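# Stand a toppled gift box upright and open its lid

## Task

A closed gift box is lying on one of its sides on the table. Turn it so it rests on its bottom, then open it so the lid is roughly upright or tilted back past upright. The lid's flap is kept closed by concealed magnets, so it takes some pull to free.

## Robot and tools

Robot: one arm carrying a five-finger right hand. Its base sits at (0, 0, +0.384) m in the scene frame and is tilted, with quat_wxyz (+0.968, +0.148, +0.204, -0.007). In the base frame, straight up is (-0.397, +0.283, +0.873), so base z is not vertical. The scene frame has its origin on the table top under the base, +z up, and +y to the left when facing +x. Reported poses, velocities, targets and camera poses all use the base frame. A camera stand is fixed beside the table.

Hand point: a spot 0.05 m in front of the palm and 0.15 m from the wrist flange along the fingers. Its +z runs along the straight fingers, +y out of the palm, and +x across the palm away from the thumb. Straight fingers reach 0.06 to 0.07 m past it and lie 0.06 m behind it (-y). A bracket on the little-finger side of the wrist can strike things. With the fingers level, the wrist can hang below the hand point (about 0.11 m palm down, 0.23 m palm up) and reach the table first.

execute_actions(actions, cameras): actions is a list of actions. Each action is a list of up to 15 rows, one per 1/30 s step; a short action repeats its last row to fill 15 steps. Every row has 14 numbers, each in [-1, 1]: dx, dy, dz, rx, ry, rz, thumb_turn, thumb_bend, index, middle, ring, little, force_limit, speed. The first six are an offset, not a pose: measured from the Hand target at the start of that action, along base-frame axes, with 1.0 equal to 0.6 m or 180 degrees. rx, ry, rz form one rotation vector, turning about the Hand target's position. All rows of an action count from the same start, and each new action starts from the updated Hand target, so repeating an offset keeps moving. All-zero offsets re-request the current target. The six hand numbers are absolute motor targets: -1 open (straight fingers; thumb beside the palm), +1 closed (fingers curled; thumb in front of the palm). force_limit maps linearly from about 0 N at -1 to 10 N at +1 (15 N for the two thumb motors). speed rises linearly from almost zero at -1 to full at +0.48 and stays full above. Each call's orientation is clipped to within 32 degrees of the measured one per step. At the start of a scene, read a result first and resend the hand numbers shown there; a 0 is a real command.

move(target, speed, blend, stop_force, zero, blocking, cameras): a straight path for the hand point. target is one 14-number row, or up to 15 rows, each an offset from the same current Hand target (not chained), same scale and frame as above. speed in m/s, 0.002 to 3.6, default 0.25 (turning up to twice that in rad/s); one value or one per target. blend in m rounds corners at intermediate targets; 0 stops at each. stop_force in N, 3 to 120, ends the path when the wrist sensor feels that much push against the motion; omit it when backing away from a contact. zero (only with stop_force) true retakes the zero first. blocking=false returns after about 0.5 s while the move continues; not allowed with stop_force. The result adds a move: line: done (within 3 mm and 2 degrees), off_target, moving, held or fault, plus limits such as paced or held. done does not prove nothing was touched. Keep paths away from the arm's own base.

wait(seconds 0 to 10) lets time pass. stop brakes a running move. zoom_image(camera, region [x0, y0, x1, y1], at most 504 by 504 pixels) enlarges part of the newest image of cam_head_left, cam_head_right or cam_wrist (each 672x504). show_instructions displays reference images. zero_wrist_force rezeroes the wrist sensor. finished_scene(scene) ends the current scene for good; pass its number.

Results: end_effector_position (m) and end_effector_quat_wxyz in the base frame, velocities, Hand target (where your next offsets start), joint positions and torques, Wrist force/torque in the end effector's axes plus the largest recent reading, and hand_measured, hand_stopped_by (moving, target, force, stalled, fault) and hand_load_n, each in the six-motor order. Images come only with an empty actions list or when cameras is given.

Gripping: with the thumb fully turned in, the hand wraps objects about 0.035 to 0.065 m thick, or a handle down to 0.025 m. Close slowly (speed -0.94 or lower) for a gentle hold. To squeeze harder, raise force_limit and send a more closed target; to loosen, send one more open than hand_measured.

Avoid: hard hits and pushes. The arm is stiff, and aiming even slightly past a firm surface can trigger a fault. Contact torque past a joint's limit (130 N m for the big joints, 24.3 N m for wrist joints) or about 150 N of outside force stops the arm for 10 s. To stop pressing, command a target back past the hand point. Long stretching or pushing toward unreachable poses heats motors (a MOTOR HOT line appears near 70 °C; braking at 85 °C). Do not let the box fall off the table, be dropped, released while moving, or slammed, and do not overload fingers.

Each tool is called after "Emit:" by a JSON object that holds its "api" and its "payload".

Reference images:

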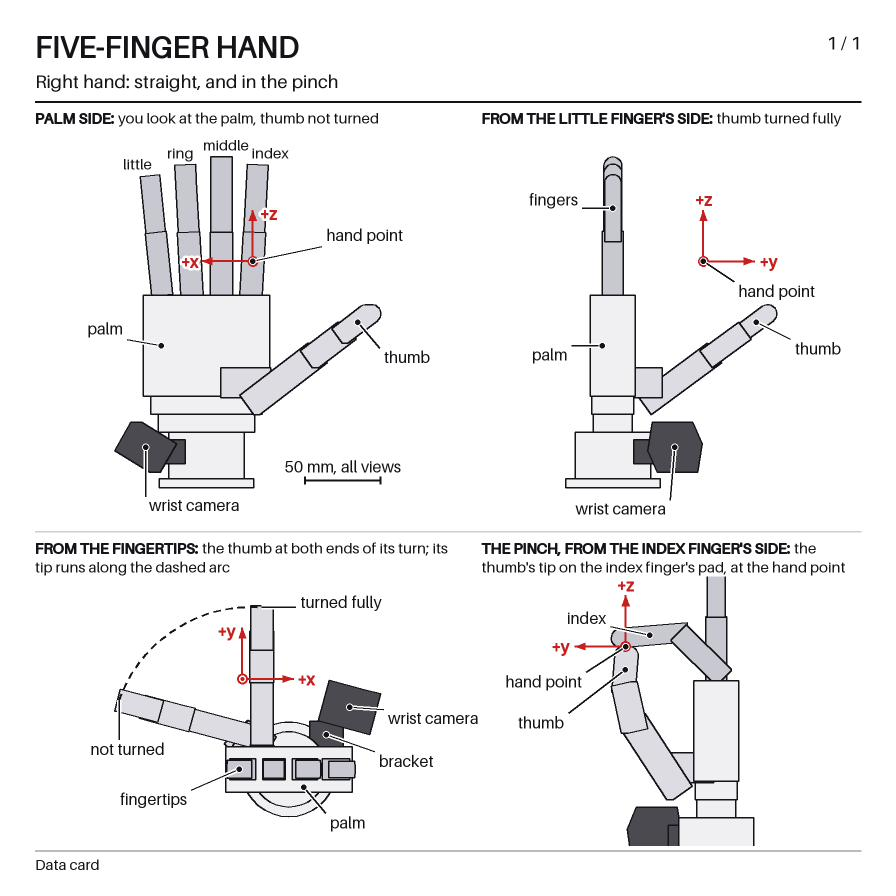

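## Session

Emit:
{"api": "execute_actions", "payload": {"actions": []}}

Scene clock: 0.00 s.
end_effector_position=(+0.6091, +0.0548, +0.1663) hand_measured=(-1.000, -1.000, -1.000, -1.000, -1.000, -1.000) hand_load_n=(+0.0, +0.0, +0.0, +0.0, +0.0, +0.0) hand_stopped_by=(target, target, target, target, target, target) hand_force_limit=0.00 hand_speed=-0.80 end_effector_quat_wxyz=(+0.358, +0.310, +0.752, +0.459)
Joint positions: [-0.516 -1.204 2.045 -0.254 0.622 -0.767]
Joint velocities: within noise
Joint torques (N m): no reading
Wrist force (N): no reading
Wrist torque (N m): no reading
Wrist force, peak (N): no reading
Hand target: +0.6091, +0.0548, +0.1663; +0.358, +0.310, +0.752, +0.459

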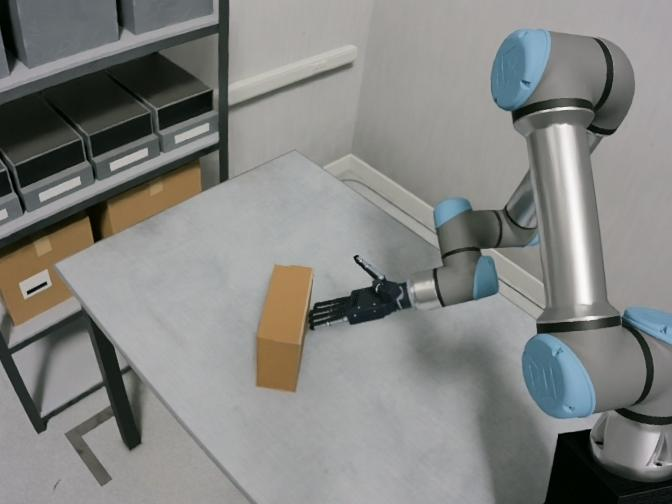

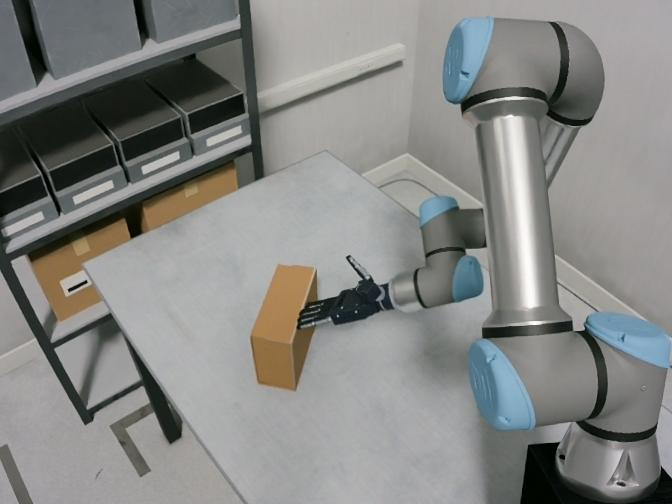

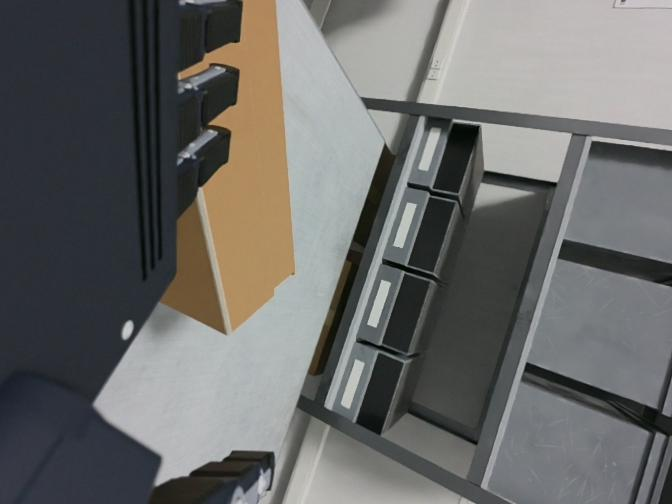

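Emit:
{"api": "zoom_image", "payload": {"camera": "cam_head_left", "region": [220, 240, 420, 410]}}

Emit:
{"api": "zoom_image", "payload": {"camera": "cam_head_right", "region": [220, 240, 420, 410]}}

Emit:
{"api": "zoom_image", "payload": {"camera": "cam_wrist", "region": [100, 0, 400, 350]}}

Scaled by 2.520 from the camera's 672x504 image, which has a finer 960x720 frame.

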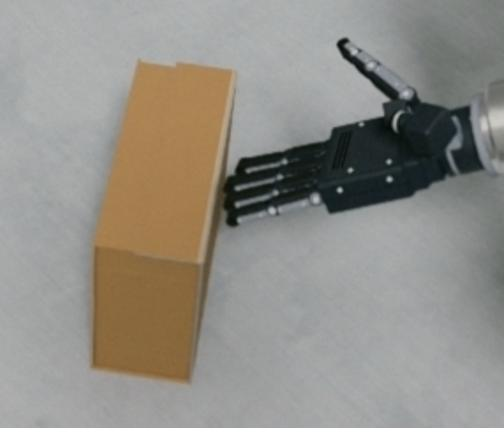

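Scaled by 2.520 from the camera's 672x504 image, which has a finer 960x720 frame.

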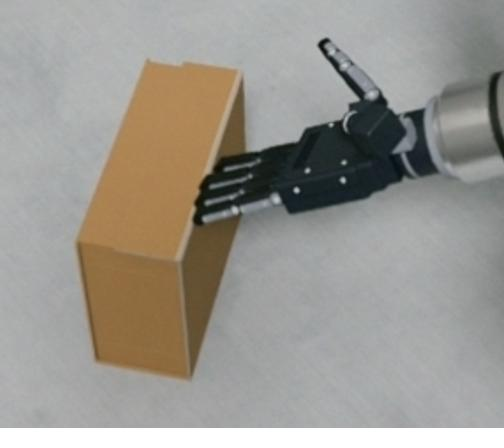

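Scaled by 1.440 from the camera's 672x504 image, which has a finer 960x720 frame.

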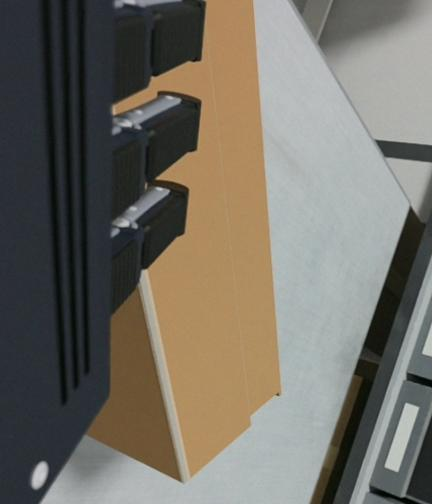

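Emit:
{"api": "zoom_image", "payload": {"camera": "cam_head_left", "region": [245, 255, 325, 315]}}

Emit:
{"api": "zoom_image", "payload": {"camera": "cam_head_left", "region": [245, 325, 325, 400]}}

Emit:
{"api": "zoom_image", "payload": {"camera": "cam_head_right", "region": [240, 325, 330, 400]}}

Emit:
{"api": "zoom_image", "payload": {"camera": "cam_wrist", "region": [160, 170, 320, 340]}}

Scaled by 6.300 from the camera's 672x504 image, which has a finer 960x720 frame.

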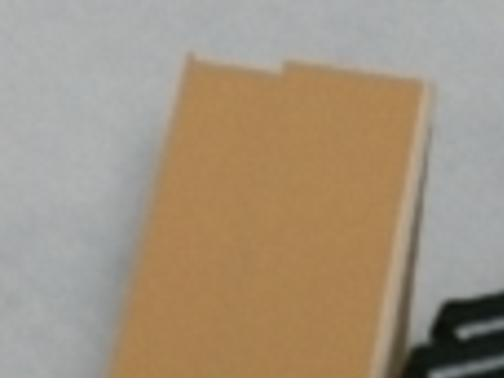

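Scaled by 6.300 from the camera's 672x504 image, which has a finer 960x720 frame.

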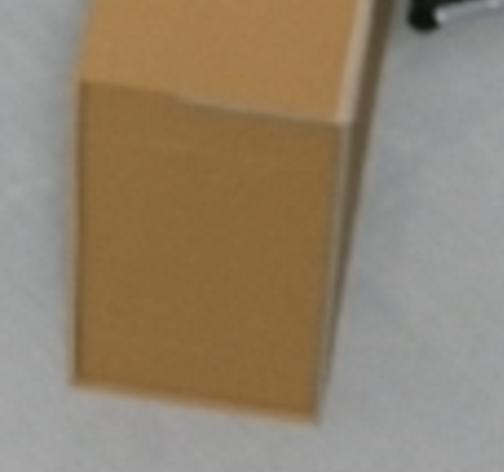

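Scaled by 5.600 from the camera's 672x504 image, which has a finer 960x720 frame.

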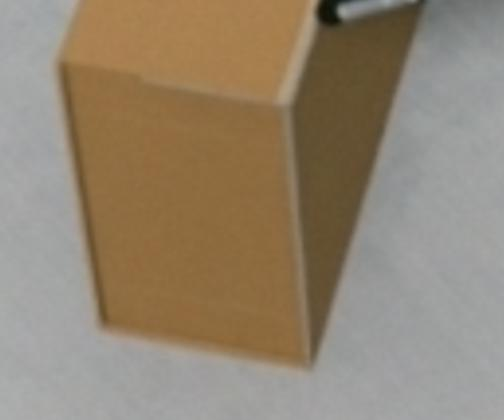

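Scaled by 2.965 from the camera's 672x504 image, which has a finer 960x720 frame.

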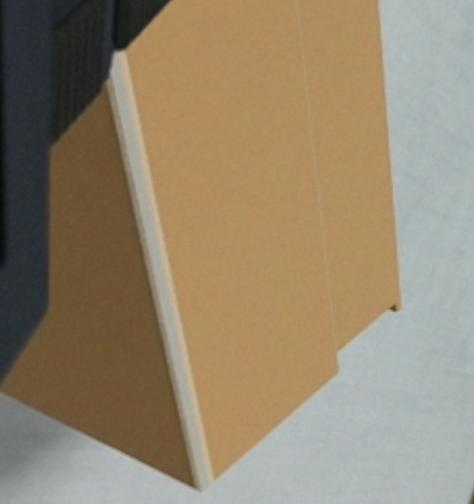

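Emit:
{"api": "move", "payload": {"target": [[-0.0794,0.0567,0.1746,0,0,0,-1,-1,-1,-1,-1,-1,0,-0.8],[0.03,0.12,0.18,0.757,0.376,-0.374,-1,-1,-1,-1,-1,-1,0,-0.8]], "speed": 0.25, "cameras": ["all"]}}

Scene clock: 404.23 s.
end_effector_position=(+0.6271, +0.1268, +0.2743) hand_measured=(-1.000, -1.000, -1.000, -1.000, -1.000, -1.000) hand_load_n=(-0.5, +0.0, +0.0, +0.0, +0.0, +0.0) hand_stopped_by=(target, target, target, target, target, target) hand_force_limit=0.00 hand_speed=-0.80 end_effector_quat_wxyz=(-0.329, +0.816, -0.263, +0.397)
Joint positions: [-0.16 -1.344 1.448 0.451 1.1 2.301]
Joint torques (N m): [6.33 -31.92 -31.13 3.1 -3.13 2.76]
Wrist force (N): [1.4 1.8 -0.6]
Wrist torque (N m): [0.58 -0.24 0.05]
Wrist force, peak (N): [1.6 1.7 -0.8]
Hand target: +0.6271, +0.1268, +0.2743; -0.329, +0.816, -0.264, +0.397
Off the commanded pose: 0.000 m, 0 deg.
move: done
camera_calibration:
cam_wrist: T_world_to_cam=[[-0.00841424, -0.776011, -0.630663, 0.283642], [-0.931931, 0.234742, -0.276409, 0.620822], [0.362539, 0.585409, -0.725163, 0.0137473], [0, 0, 0, 1]] pos_world=[0.575966, 0.0663287, 0.360452]

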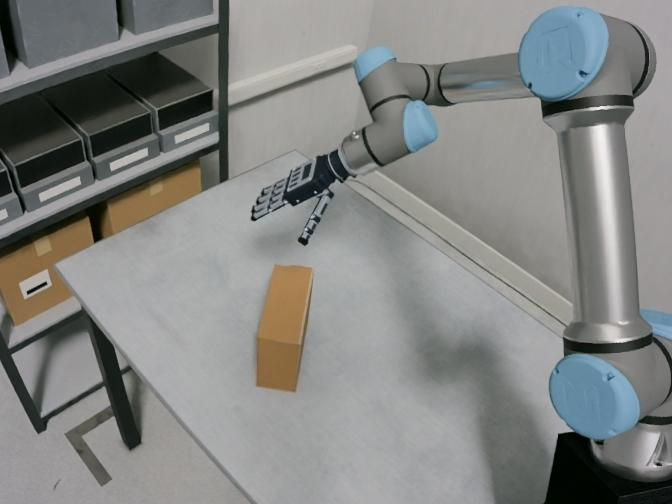

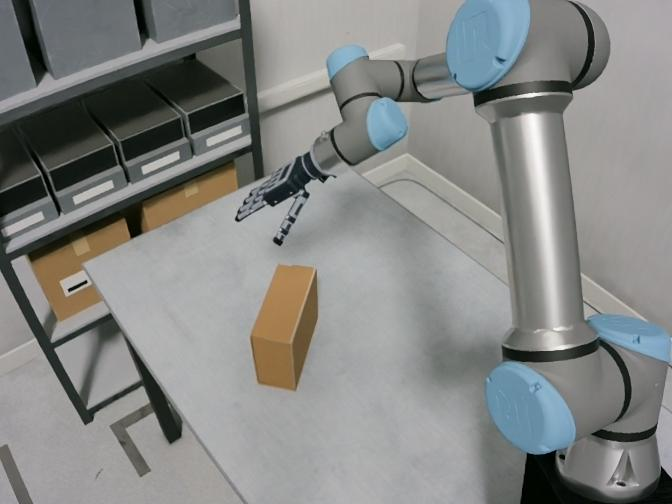

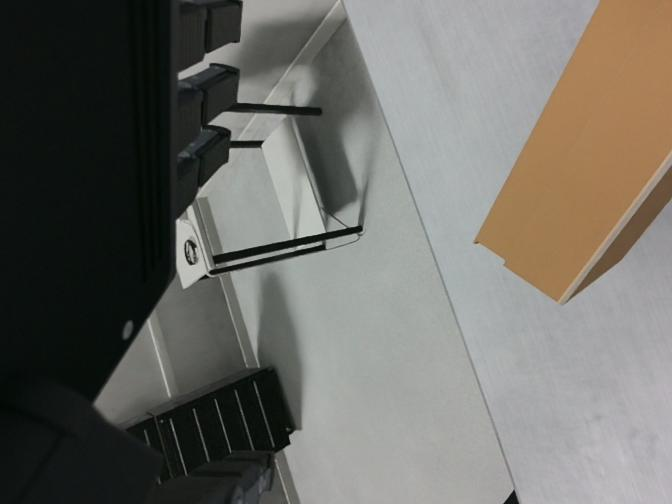

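Emit:
{"api": "move", "payload": {"target": [0.1272,-0.0682,-0.2072,0,0,0,1,-1,-1,-1,-1,-1,0,-0.5], "speed": 0.2, "cameras": ["all"]}}

Scene clock: 430.63 s.
end_effector_position=(+0.7034, +0.0858, +0.1500) hand_measured=(+1.000, -1.000, -1.000, -1.000, -1.000, -1.000) hand_load_n=(+0.0, +0.0, +0.0, +0.5, +0.0, +0.0) hand_stopped_by=(target, target, target, target, target, target) hand_force_limit=0.00 hand_speed=-0.50 end_effector_quat_wxyz=(-0.329, +0.816, -0.264, +0.397)
Joint positions: [-0.215 -1.101 1.44 0.231 1.053 2.268]
Joint torques (N m): [6.52 -35.75 -26.51 -0.18 -2.95 -3]
Wrist force (N): [1.0 1.3 -0.8]
Wrist torque (N m): [0.53 -0.19 0.06]
Wrist force, peak (N): [1.3 2.1 -0.7]
Hand target: +0.7034, +0.0858, +0.1500; -0.329, +0.816, -0.264, +0.397
Off the commanded pose: 0.000 m, 0 deg.
move: done
camera_calibration:
cam_wrist: T_world_to_cam=[[-0.00862394, -0.775862, -0.630843, 0.174267], [-0.931959, 0.234909, -0.276169, 0.667102], [0.36246, 0.585539, -0.725098, -0.080148], [0, 0, 0, 1]] pos_world=[0.652266, 0.0254292, 0.236054]

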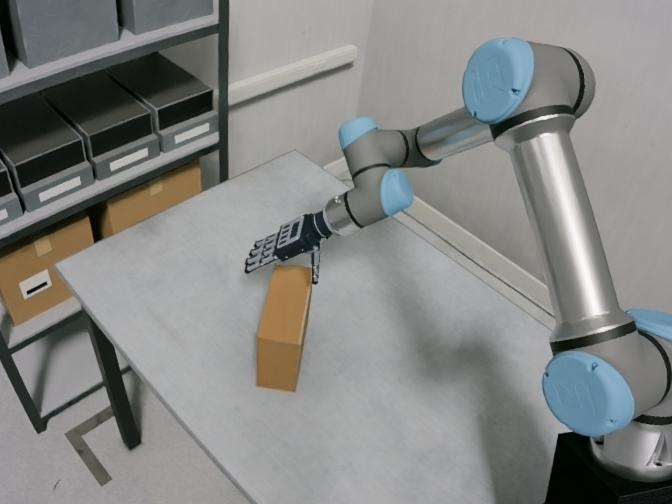

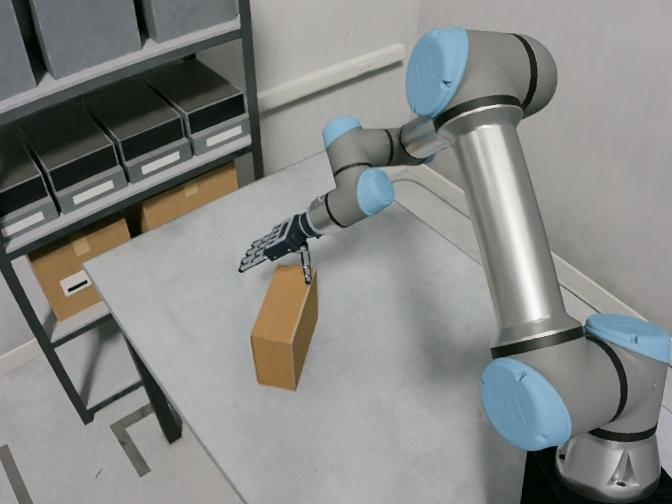

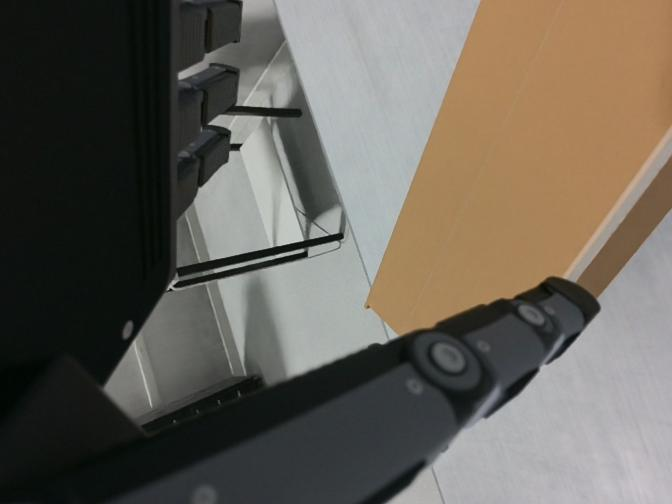

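Emit:
{"api": "move", "payload": {"target": [0.0614,-0.0538,-0.1494,0,0,0,1,-1,-1,-1,-1,-1,0,-0.5], "speed": 0.08, "stop_force": 10, "cameras": ["all"]}}

Emit:
{"api": "zoom_image", "payload": {"camera": "cam_head_left", "region": [220, 220, 400, 400]}}

Emit:
{"api": "zoom_image", "payload": {"camera": "cam_head_right", "region": [220, 220, 400, 400]}}

Scene clock: 487.53 s.
end_effector_position=(+0.7403, +0.0536, +0.0603) hand_measured=(+1.000, -1.000, -1.000, -1.000, -1.000, -1.000) hand_load_n=(+0.0, +0.0, +0.0, +0.0, -0.5, +0.0) hand_stopped_by=(target, target, target, target, target, target) hand_force_limit=0.00 hand_speed=-0.50 end_effector_quat_wxyz=(-0.329, +0.816, -0.264, +0.397)
Joint positions: [-0.258 -0.93 1.415 0.1 1.017 2.241]
Joint torques (N m): [7 -36.77 -23.71 -0.19 -3 -2.78]
Wrist force (N): [0.9 1.5 -1.0]
Wrist torque (N m): [0.57 -0.17 0.11]
Wrist force, peak (N): [1.1 1.6 -0.9]
Hand target: +0.7403, +0.0536, +0.0603; -0.329, +0.816, -0.264, +0.397
Off the commanded pose: 0.000 m, 0 deg.
move: done
camera_calibration:
cam_wrist: T_world_to_cam=[[-0.00862394, -0.775862, -0.630843, 0.0930017], [-0.931959, 0.234909, -0.276169, 0.684335], [0.36246, 0.585539, -0.725098, -0.139579], [0, 0, 0, 1]] pos_world=[0.689166, -0.00687081, 0.146454]

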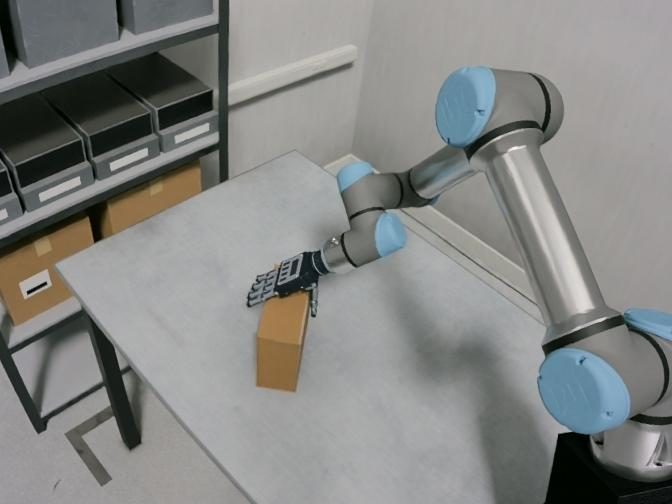

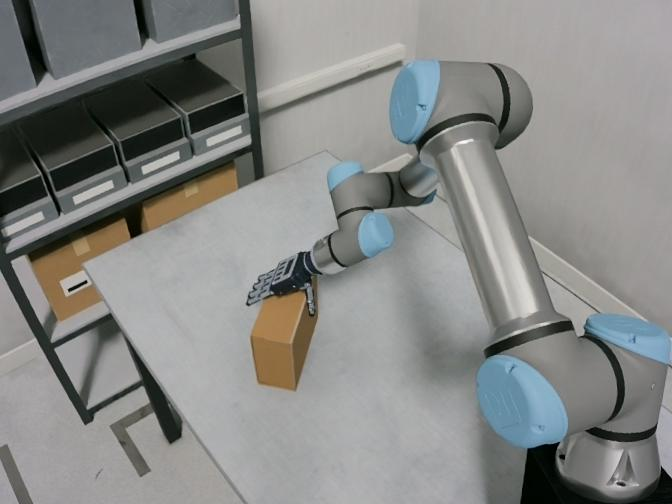

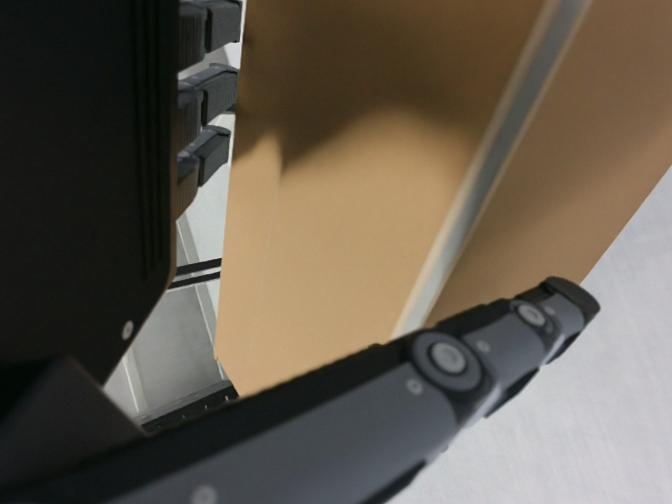

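Scaled by 2.800 from the camera's 672x504 image, which has a finer 960x720 frame.

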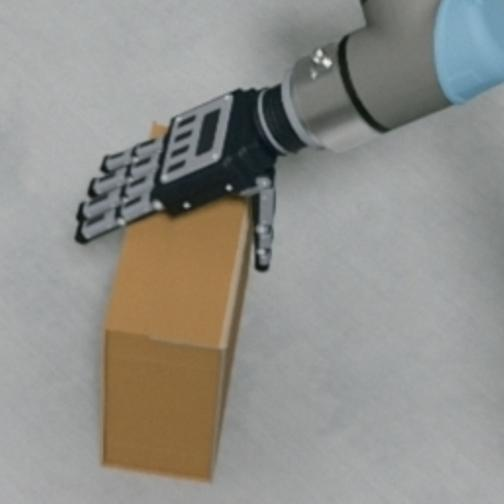

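Scaled by 2.800 from the camera's 672x504 image, which has a finer 960x720 frame.

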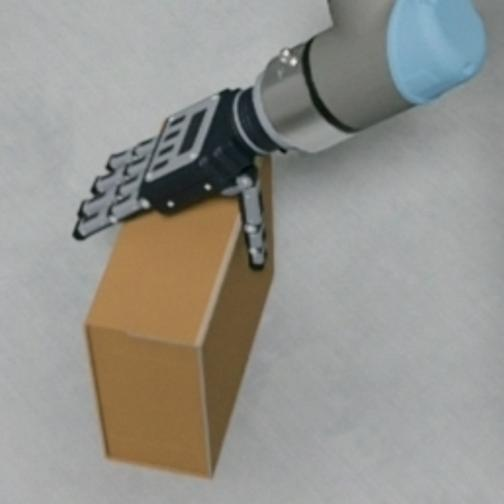

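Emit:
{"api": "move", "payload": {"target": [0.0184,0.0080,-0.0095,0,0,0,1,-1,-1,-1,-1,-1,0,-0.5], "speed": 0.03, "stop_force": 8, "cameras": ["all"]}}

Emit:
{"api": "zoom_image", "payload": {"camera": "cam_head_right", "region": [220, 220, 400, 400]}}

Scene clock: 502.93 s.
end_effector_position=(+0.7513, +0.0584, +0.0546) hand_measured=(+1.000, -1.000, -1.000, -1.000, -1.000, -1.000) hand_load_n=(+0.0, +0.0, +0.0, +0.0, +0.0, +0.0) hand_stopped_by=(target, target, target, target, target, target) hand_force_limit=0.00 hand_speed=-0.50 end_effector_quat_wxyz=(-0.329, +0.816, -0.264, +0.397)
Joint positions: [-0.245 -0.901 1.379 0.101 1.028 2.249]
Joint torques (N m): [19.96 -37.12 -24.56 3.14 0.82 2.6]
Wrist force (N): [0.6 1.4 -2.2]
Wrist torque (N m): [0.49 -0.14 -0.01]
Wrist force, peak (N): [1.3 1.1 -2.8]
Hand target: +0.7513, +0.0584, +0.0546; -0.329, +0.816, -0.264, +0.397
Off the commanded pose: 0.000 m, 0 deg.
move: done
camera_calibration:
cam_wrist: T_world_to_cam=[[-0.00862394, -0.775862, -0.630843, 0.0932249], [-0.931959, 0.234909, -0.276169, 0.691884], [0.36246, 0.585539, -0.725098, -0.150509], [0, 0, 0, 1]] pos_world=[0.700166, -0.00207081, 0.140754]

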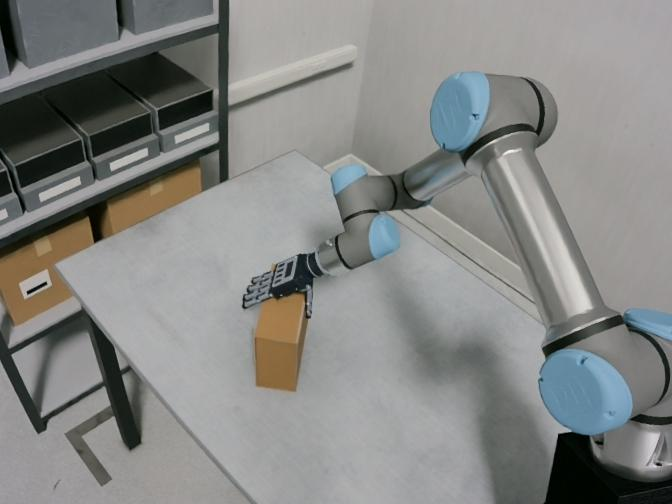

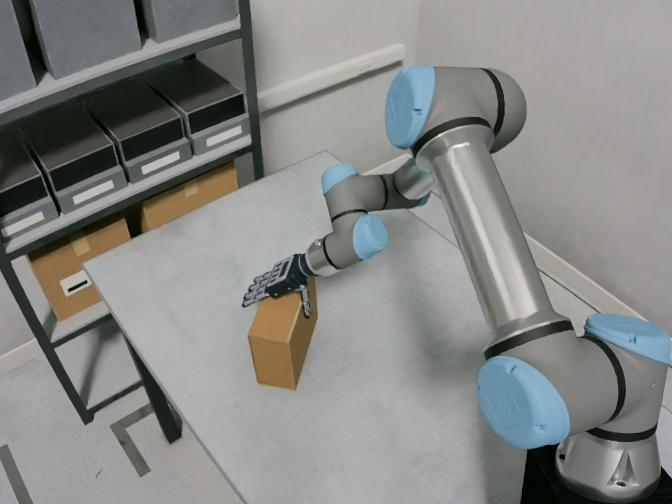

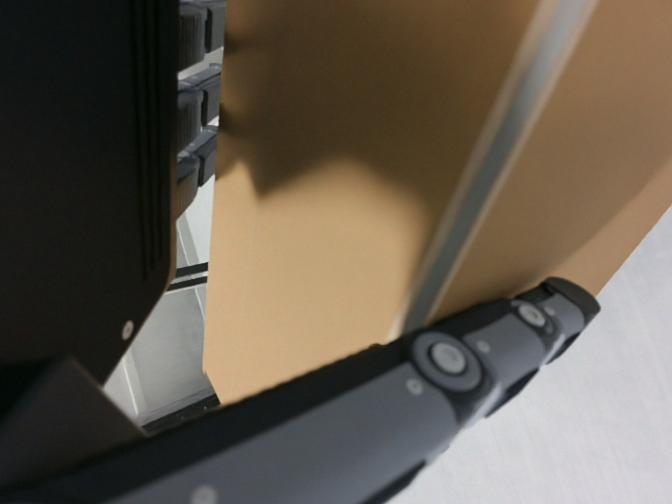

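Scaled by 2.800 from the camera's 672x504 image, which has a finer 960x720 frame.

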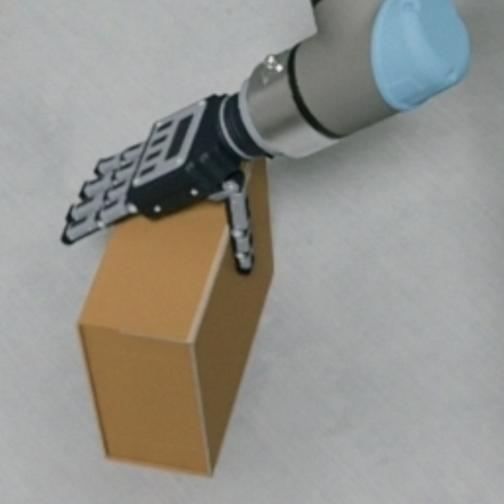

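Emit:
{"api": "move", "payload": {"target": [0,0,0,0,0,0,1,-1,-0.3,-0.3,-0.3,-0.3,-0.75,-0.94], "speed": 0.05, "cameras": ["all"]}}

Emit:
{"api": "zoom_image", "payload": {"camera": "cam_head_left", "region": [220, 220, 400, 400]}}

Scene clock: 514.60 s.
end_effector_position=(+0.7513, +0.0584, +0.0546) hand_measured=(+1.000, -1.000, -0.764, -0.774, -0.776, -0.780) hand_load_n=(+1.0, +0.5, +1.5, +0.5, +1.5, +1.0) hand_stopped_by=(target, target, force, force, force, force) hand_force_limit=-0.75 hand_speed=-0.94 end_effector_quat_wxyz=(-0.329, +0.816, -0.264, +0.397)
Joint positions: [-0.245 -0.901 1.379 0.101 1.028 2.249]
Joint torques (N m): [16.6 -36.21 -19.98 2.86 0.48 2.67]
Wrist force (N): [1.8 -4.1 -2.8]
Wrist torque (N m): [0.87 -0.13 -0.15]
Wrist force, peak (N): [2.1 -4.7 -2.9]
Hand target: +0.7513, +0.0584, +0.0546; -0.329, +0.816, -0.264, +0.397
Off the commanded pose: 0.000 m, 0 deg.
move: done
camera_calibration:
cam_wrist: T_world_to_cam=[[-0.00862394, -0.775862, -0.630843, 0.0932249], [-0.931959, 0.234909, -0.276169, 0.691884], [0.36246, 0.585539, -0.725098, -0.150509], [0, 0, 0, 1]] pos_world=[0.700166, -0.00207081, 0.140754]

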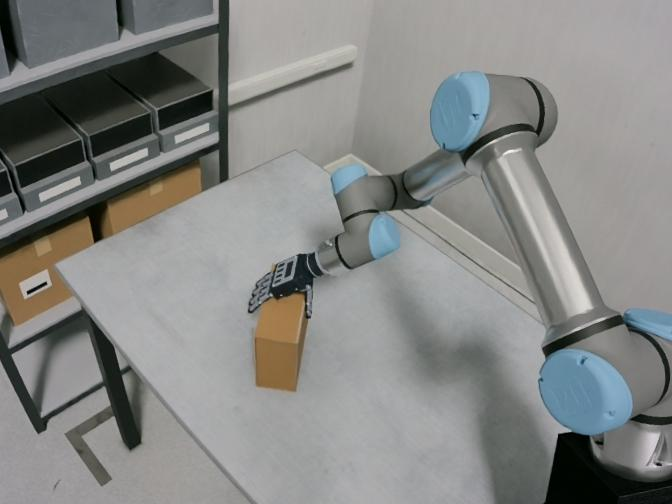

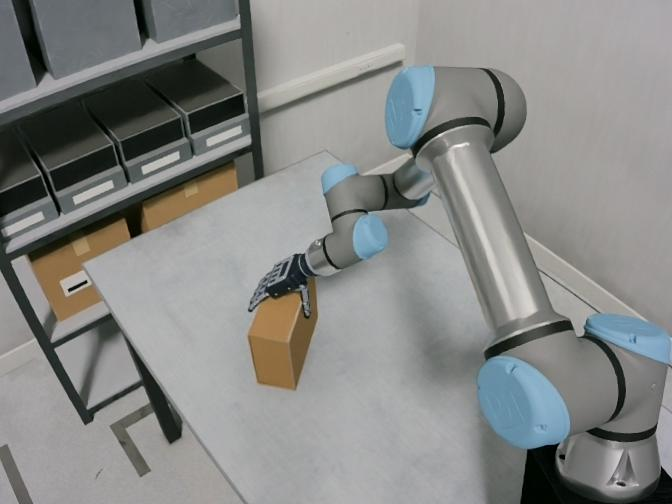

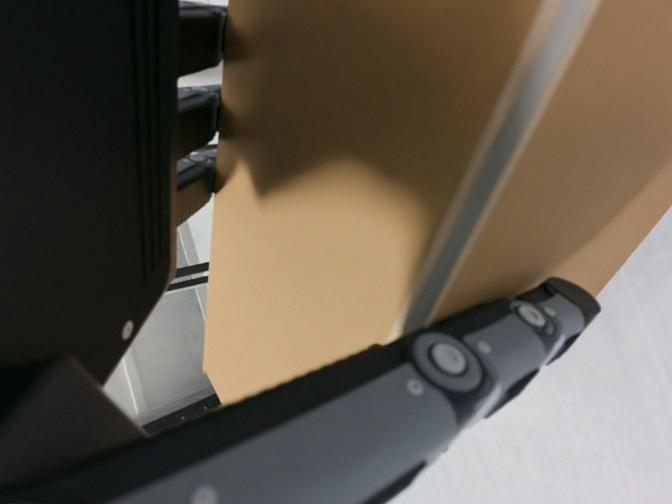

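Scaled by 2.800 from the camera's 672x504 image, which has a finer 960x720 frame.

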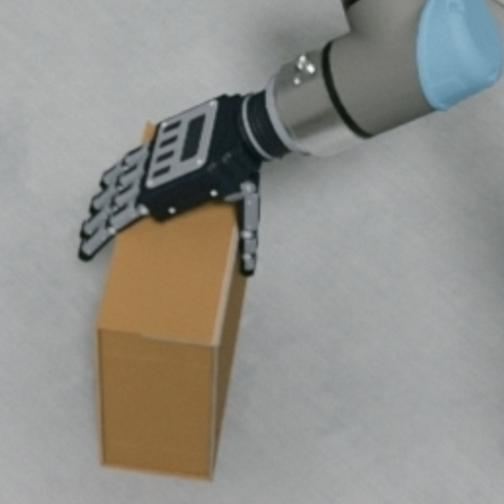

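Emit:
{"api": "move", "payload": {"target": [[0.0290,0.0323,0.0136,-0.03043,0.03834,-0.0263,1,-1,-0.3,-0.3,-0.3,-0.3,-0.75,-0.94],[0.0619,0.0633,0.0206,-0.06087,0.07667,-0.0526,1,-1,-0.3,-0.3,-0.3,-0.3,-0.75,-0.94]], "speed": 0.04, "blend": 0.005, "cameras": ["all"]}}

Emit:
{"api": "zoom_image", "payload": {"camera": "cam_head_left", "region": [220, 220, 400, 400]}}

Emit:
{"api": "zoom_image", "payload": {"camera": "cam_head_right", "region": [220, 220, 400, 400]}}

Scene clock: 602.60 s.
end_effector_position=(+0.7884, +0.0963, +0.0670) hand_measured=(+1.000, -1.000, -0.764, -0.774, -0.774, -0.780) hand_load_n=(+0.0, +0.0, +0.0, +0.0, +0.0, +0.0) hand_stopped_by=(target, target, force, force, force, force) hand_force_limit=-0.75 hand_speed=-0.94 end_effector_quat_wxyz=(-0.182, +0.860, -0.328, +0.345)
Joint positions: [-0.056 -0.679 0.858 0.598 1.444 2.297]
Joint torques (N m): [24.28 -43.98 -28.27 3.84 1.12 2.62]
Wrist force (N): [0.9 1.5 -0.8]
Wrist torque (N m): [0.48 -0.16 0.03]
Wrist force, peak (N): [1.8 -7.1 -8.1]
Hand target: +0.7885, +0.0963, +0.0670; -0.182, +0.860, -0.328, +0.345
Off the commanded pose: 0.000 m, 0 deg.
move: done
camera_calibration:
cam_wrist: T_world_to_cam=[[-0.274737, -0.85548, -0.438945, 0.335448], [-0.929438, 0.353222, -0.106674, 0.696255], [0.246302, 0.378665, -0.892159, -0.0545336], [0, 0, 0, 1]] pos_world=[0.752718, 0.0616867, 0.172863]

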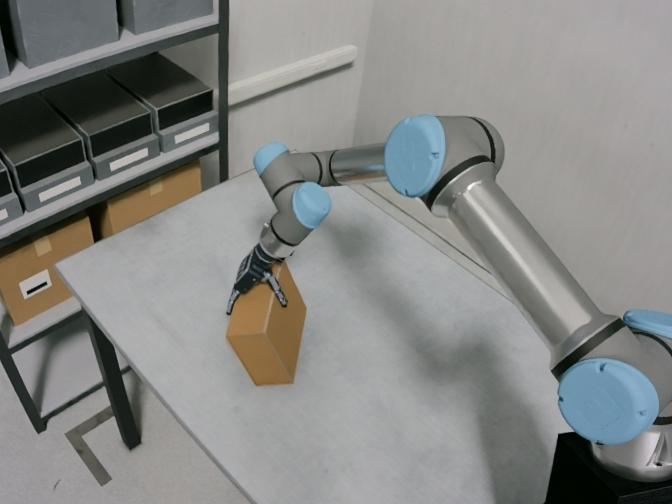

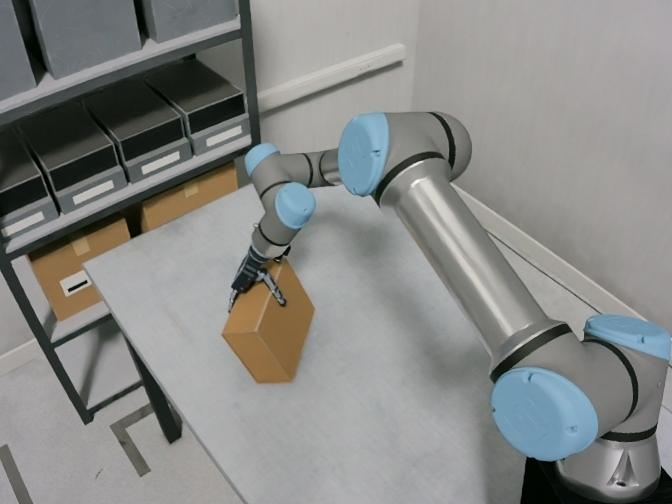

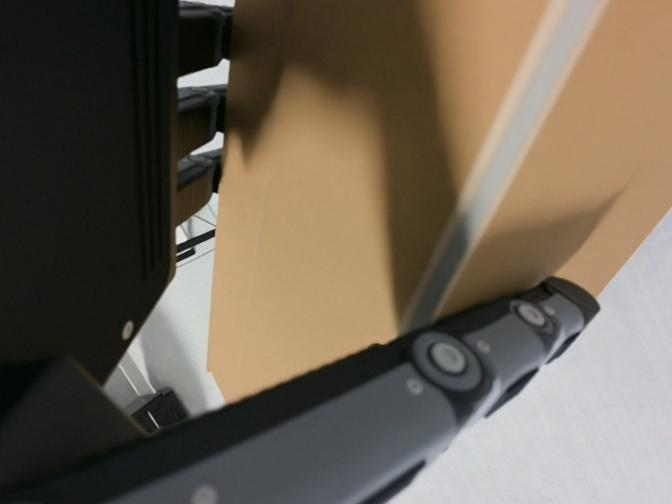

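Scaled by 2.800 from the camera's 672x504 image, which has a finer 960x720 frame.

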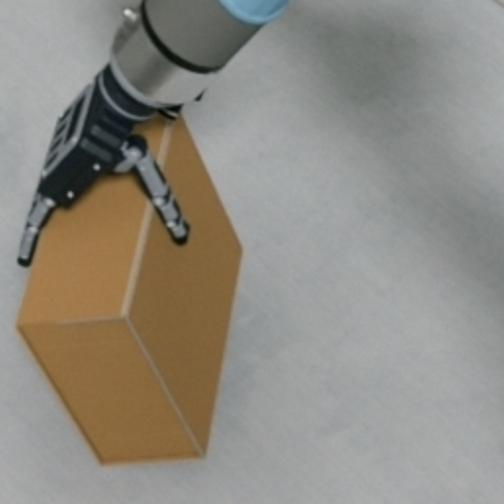

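Scaled by 2.800 from the camera's 672x504 image, which has a finer 960x720 frame.

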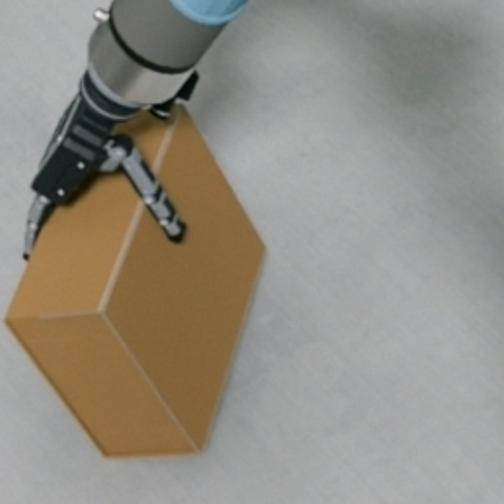

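Emit:
{"api": "move", "payload": {"target": [[0.0358,0.0283,-0.0002,-0.03043,0.03834,-0.0263,1,-1,-0.3,-0.3,-0.3,-0.3,-0.75,-0.94],[0.0733,0.0532,-0.0073,-0.06087,0.07667,-0.0526,1,-1,-0.3,-0.3,-0.3,-0.3,-0.75,-0.94]], "speed": 0.04, "blend": 0.005, "cameras": ["all"]}}

Emit:
{"api": "zoom_image", "payload": {"camera": "cam_head_left", "region": [200, 200, 400, 400]}}

Emit:
{"api": "zoom_image", "payload": {"camera": "cam_head_right", "region": [200, 200, 400, 400]}}

Scene clock: 623.00 s.
end_effector_position=(+0.8311, +0.1279, +0.0623) hand_measured=(+1.000, -1.000, -0.764, -0.774, -0.774, -0.780) hand_load_n=(+0.0, +0.0, +0.0, +0.0, +0.5, +0.0) hand_stopped_by=(target, target, force, force, force, force) hand_force_limit=-0.75 hand_speed=-0.94 end_effector_quat_wxyz=(-0.085, +0.858, -0.359, +0.357)
Joint positions: [0.063 -0.253 0.035 1.049 1.725 2.366]
Joint torques (N m): [28.43 -47.07 -32.38 0.19 1.79 -2.17]
Wrist force (N): [0.4 0.8 0.1]
Wrist torque (N m): [0.36 -0.11 -0.03]
Wrist force, peak (N): [1.1 1.6 -0.8]
Hand target: +0.8324, +0.1283, +0.0626; -0.030, +0.879, -0.383, +0.283
Off the commanded pose: 0.001 m, 11 deg.
elbow stopped short: the move would have taken joint 3 (elbow) straighter than the controller allows.
move: off_target
camera_calibration:
cam_wrist: T_world_to_cam=[[-0.402449, -0.868989, -0.287911, 0.470592], [-0.884835, 0.4499, -0.121068, 0.675702], [0.234738, 0.20603, -0.949974, -0.0459163], [0, 0, 0, 1]] pos_world=[0.798053, 0.114401, 0.173675]

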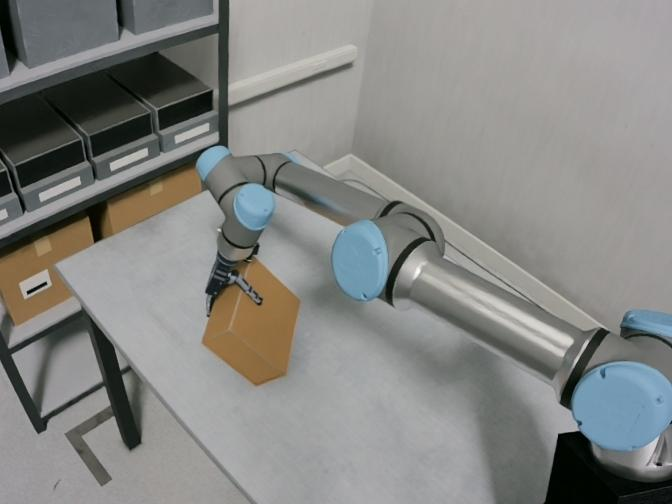

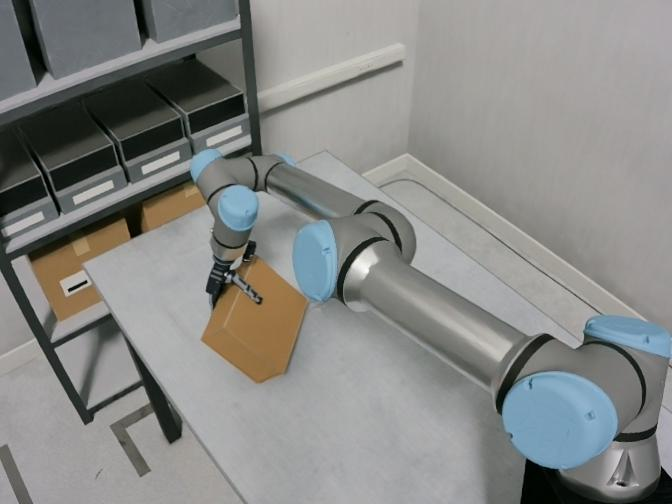

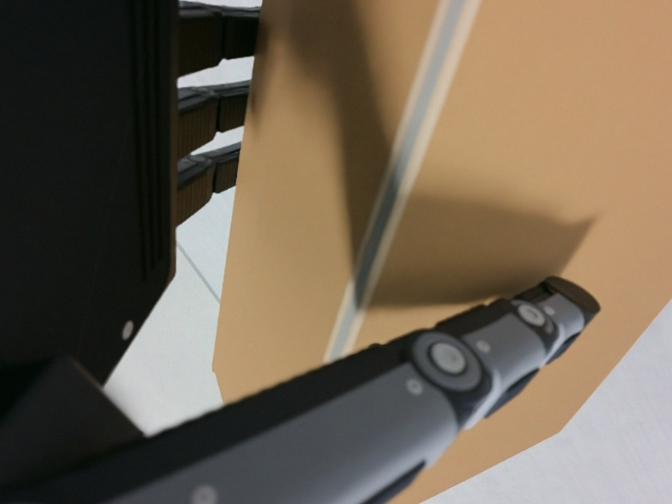

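Scaled by 2.520 from the camera's 672x504 image, which has a finer 960x720 frame.

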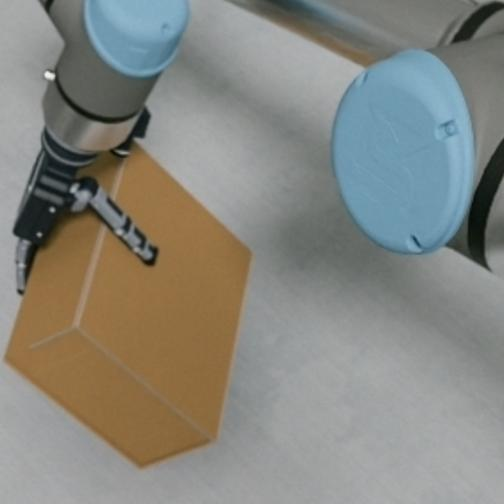

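Scaled by 2.520 from the camera's 672x504 image, which has a finer 960x720 frame.

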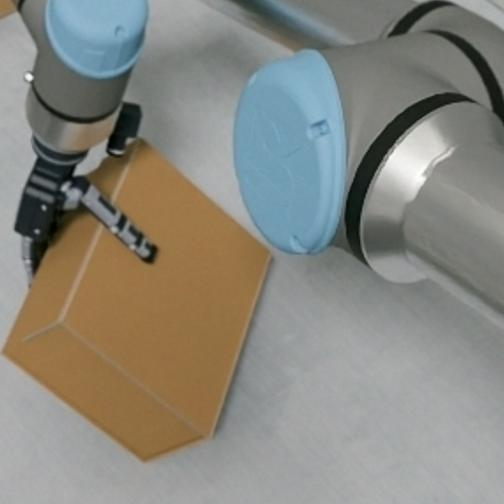

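Emit:
{"api": "move", "payload": {"target": [[-0.0375,-0.0249,0.0071,0.03043,-0.03834,0.0263,1,-1,-0.3,-0.3,-0.3,-0.3,-0.75,-0.94],[-0.0733,-0.0532,0.0073,0.06087,-0.07667,0.0526,1,-1,-0.3,-0.3,-0.3,-0.3,-0.75,-0.94],[-0.1062,-0.0841,0.0003,0.0913,-0.115,0.0789,1,-1,-0.3,-0.3,-0.3,-0.3,-0.75,-0.94],[-0.1352,-0.1165,-0.0133,0.12173,-0.15334,0.1052,1,-1,-0.3,-0.3,-0.3,-0.3,-0.75,-0.94]], "speed": 0.05, "blend": 0.005, "cameras": ["all"]}}

Emit:
{"api": "zoom_image", "payload": {"camera": "cam_head_left", "region": [220, 220, 400, 400]}}

Scene clock: 821.37 s.
end_effector_position=(+0.7513, +0.0584, +0.0546) hand_measured=(+1.000, -1.000, -0.764, -0.774, -0.776, -0.780) hand_load_n=(-0.5, +1.5, +1.0, +0.5, +2.0, +0.0) hand_stopped_by=(target, target, force, force, force, force) hand_force_limit=-0.75 hand_speed=-0.94 end_effector_quat_wxyz=(-0.329, +0.816, -0.264, +0.397)
Joint positions: [-0.245 -0.901 1.379 0.102 1.029 2.249]
Joint torques (N m): [6.19 -49.74 5.66 -0.74 -1.74 2.25]
Wrist force (N): [1.8 -11.1 -14.6]
Wrist torque (N m): [0.08 0.01 -0.21]
Wrist force, peak (N): [1.8 -11.1 -14.6]
Hand target: +0.7513, +0.0584, +0.0546; -0.329, +0.816, -0.264, +0.397
Off the commanded pose: 0.000 m, 0 deg.
move: done
camera_calibration:
cam_wrist: T_world_to_cam=[[-0.0087582, -0.775966, -0.630713, 0.0933789], [-0.932004, 0.234886, -0.276038, 0.691874], [0.362342, 0.58541, -0.725261, -0.150462], [0, 0, 0, 1]] pos_world=[0.700166, -0.00197053, 0.140755]

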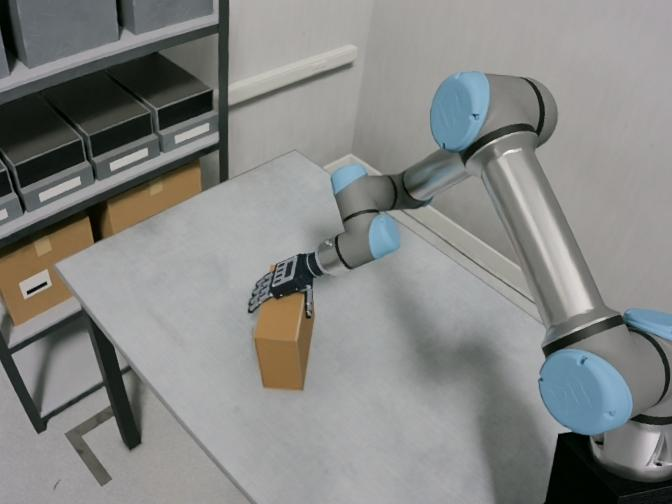

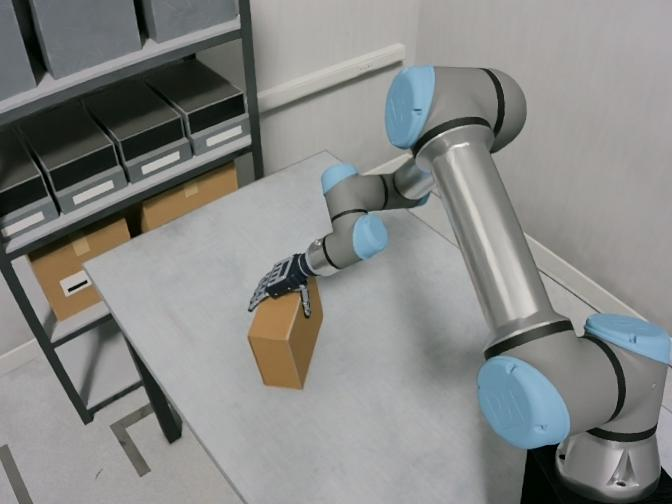

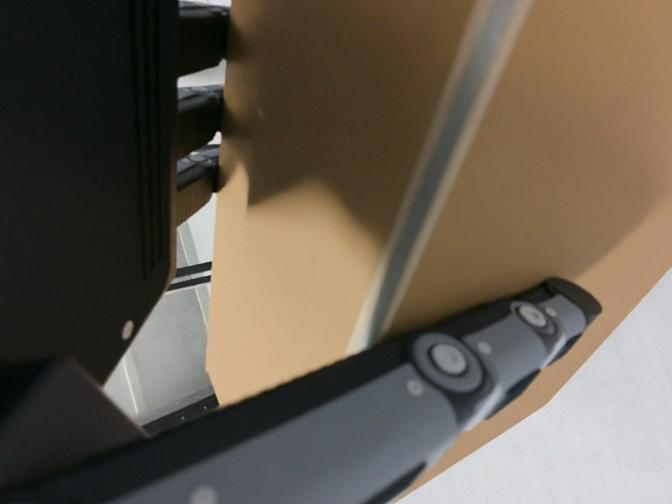

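Scaled by 2.800 from the camera's 672x504 image, which has a finer 960x720 frame.

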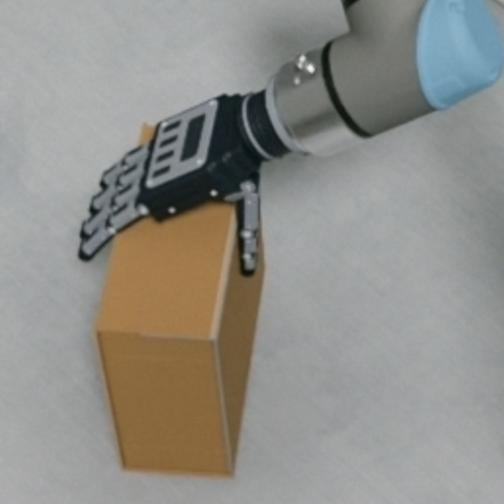

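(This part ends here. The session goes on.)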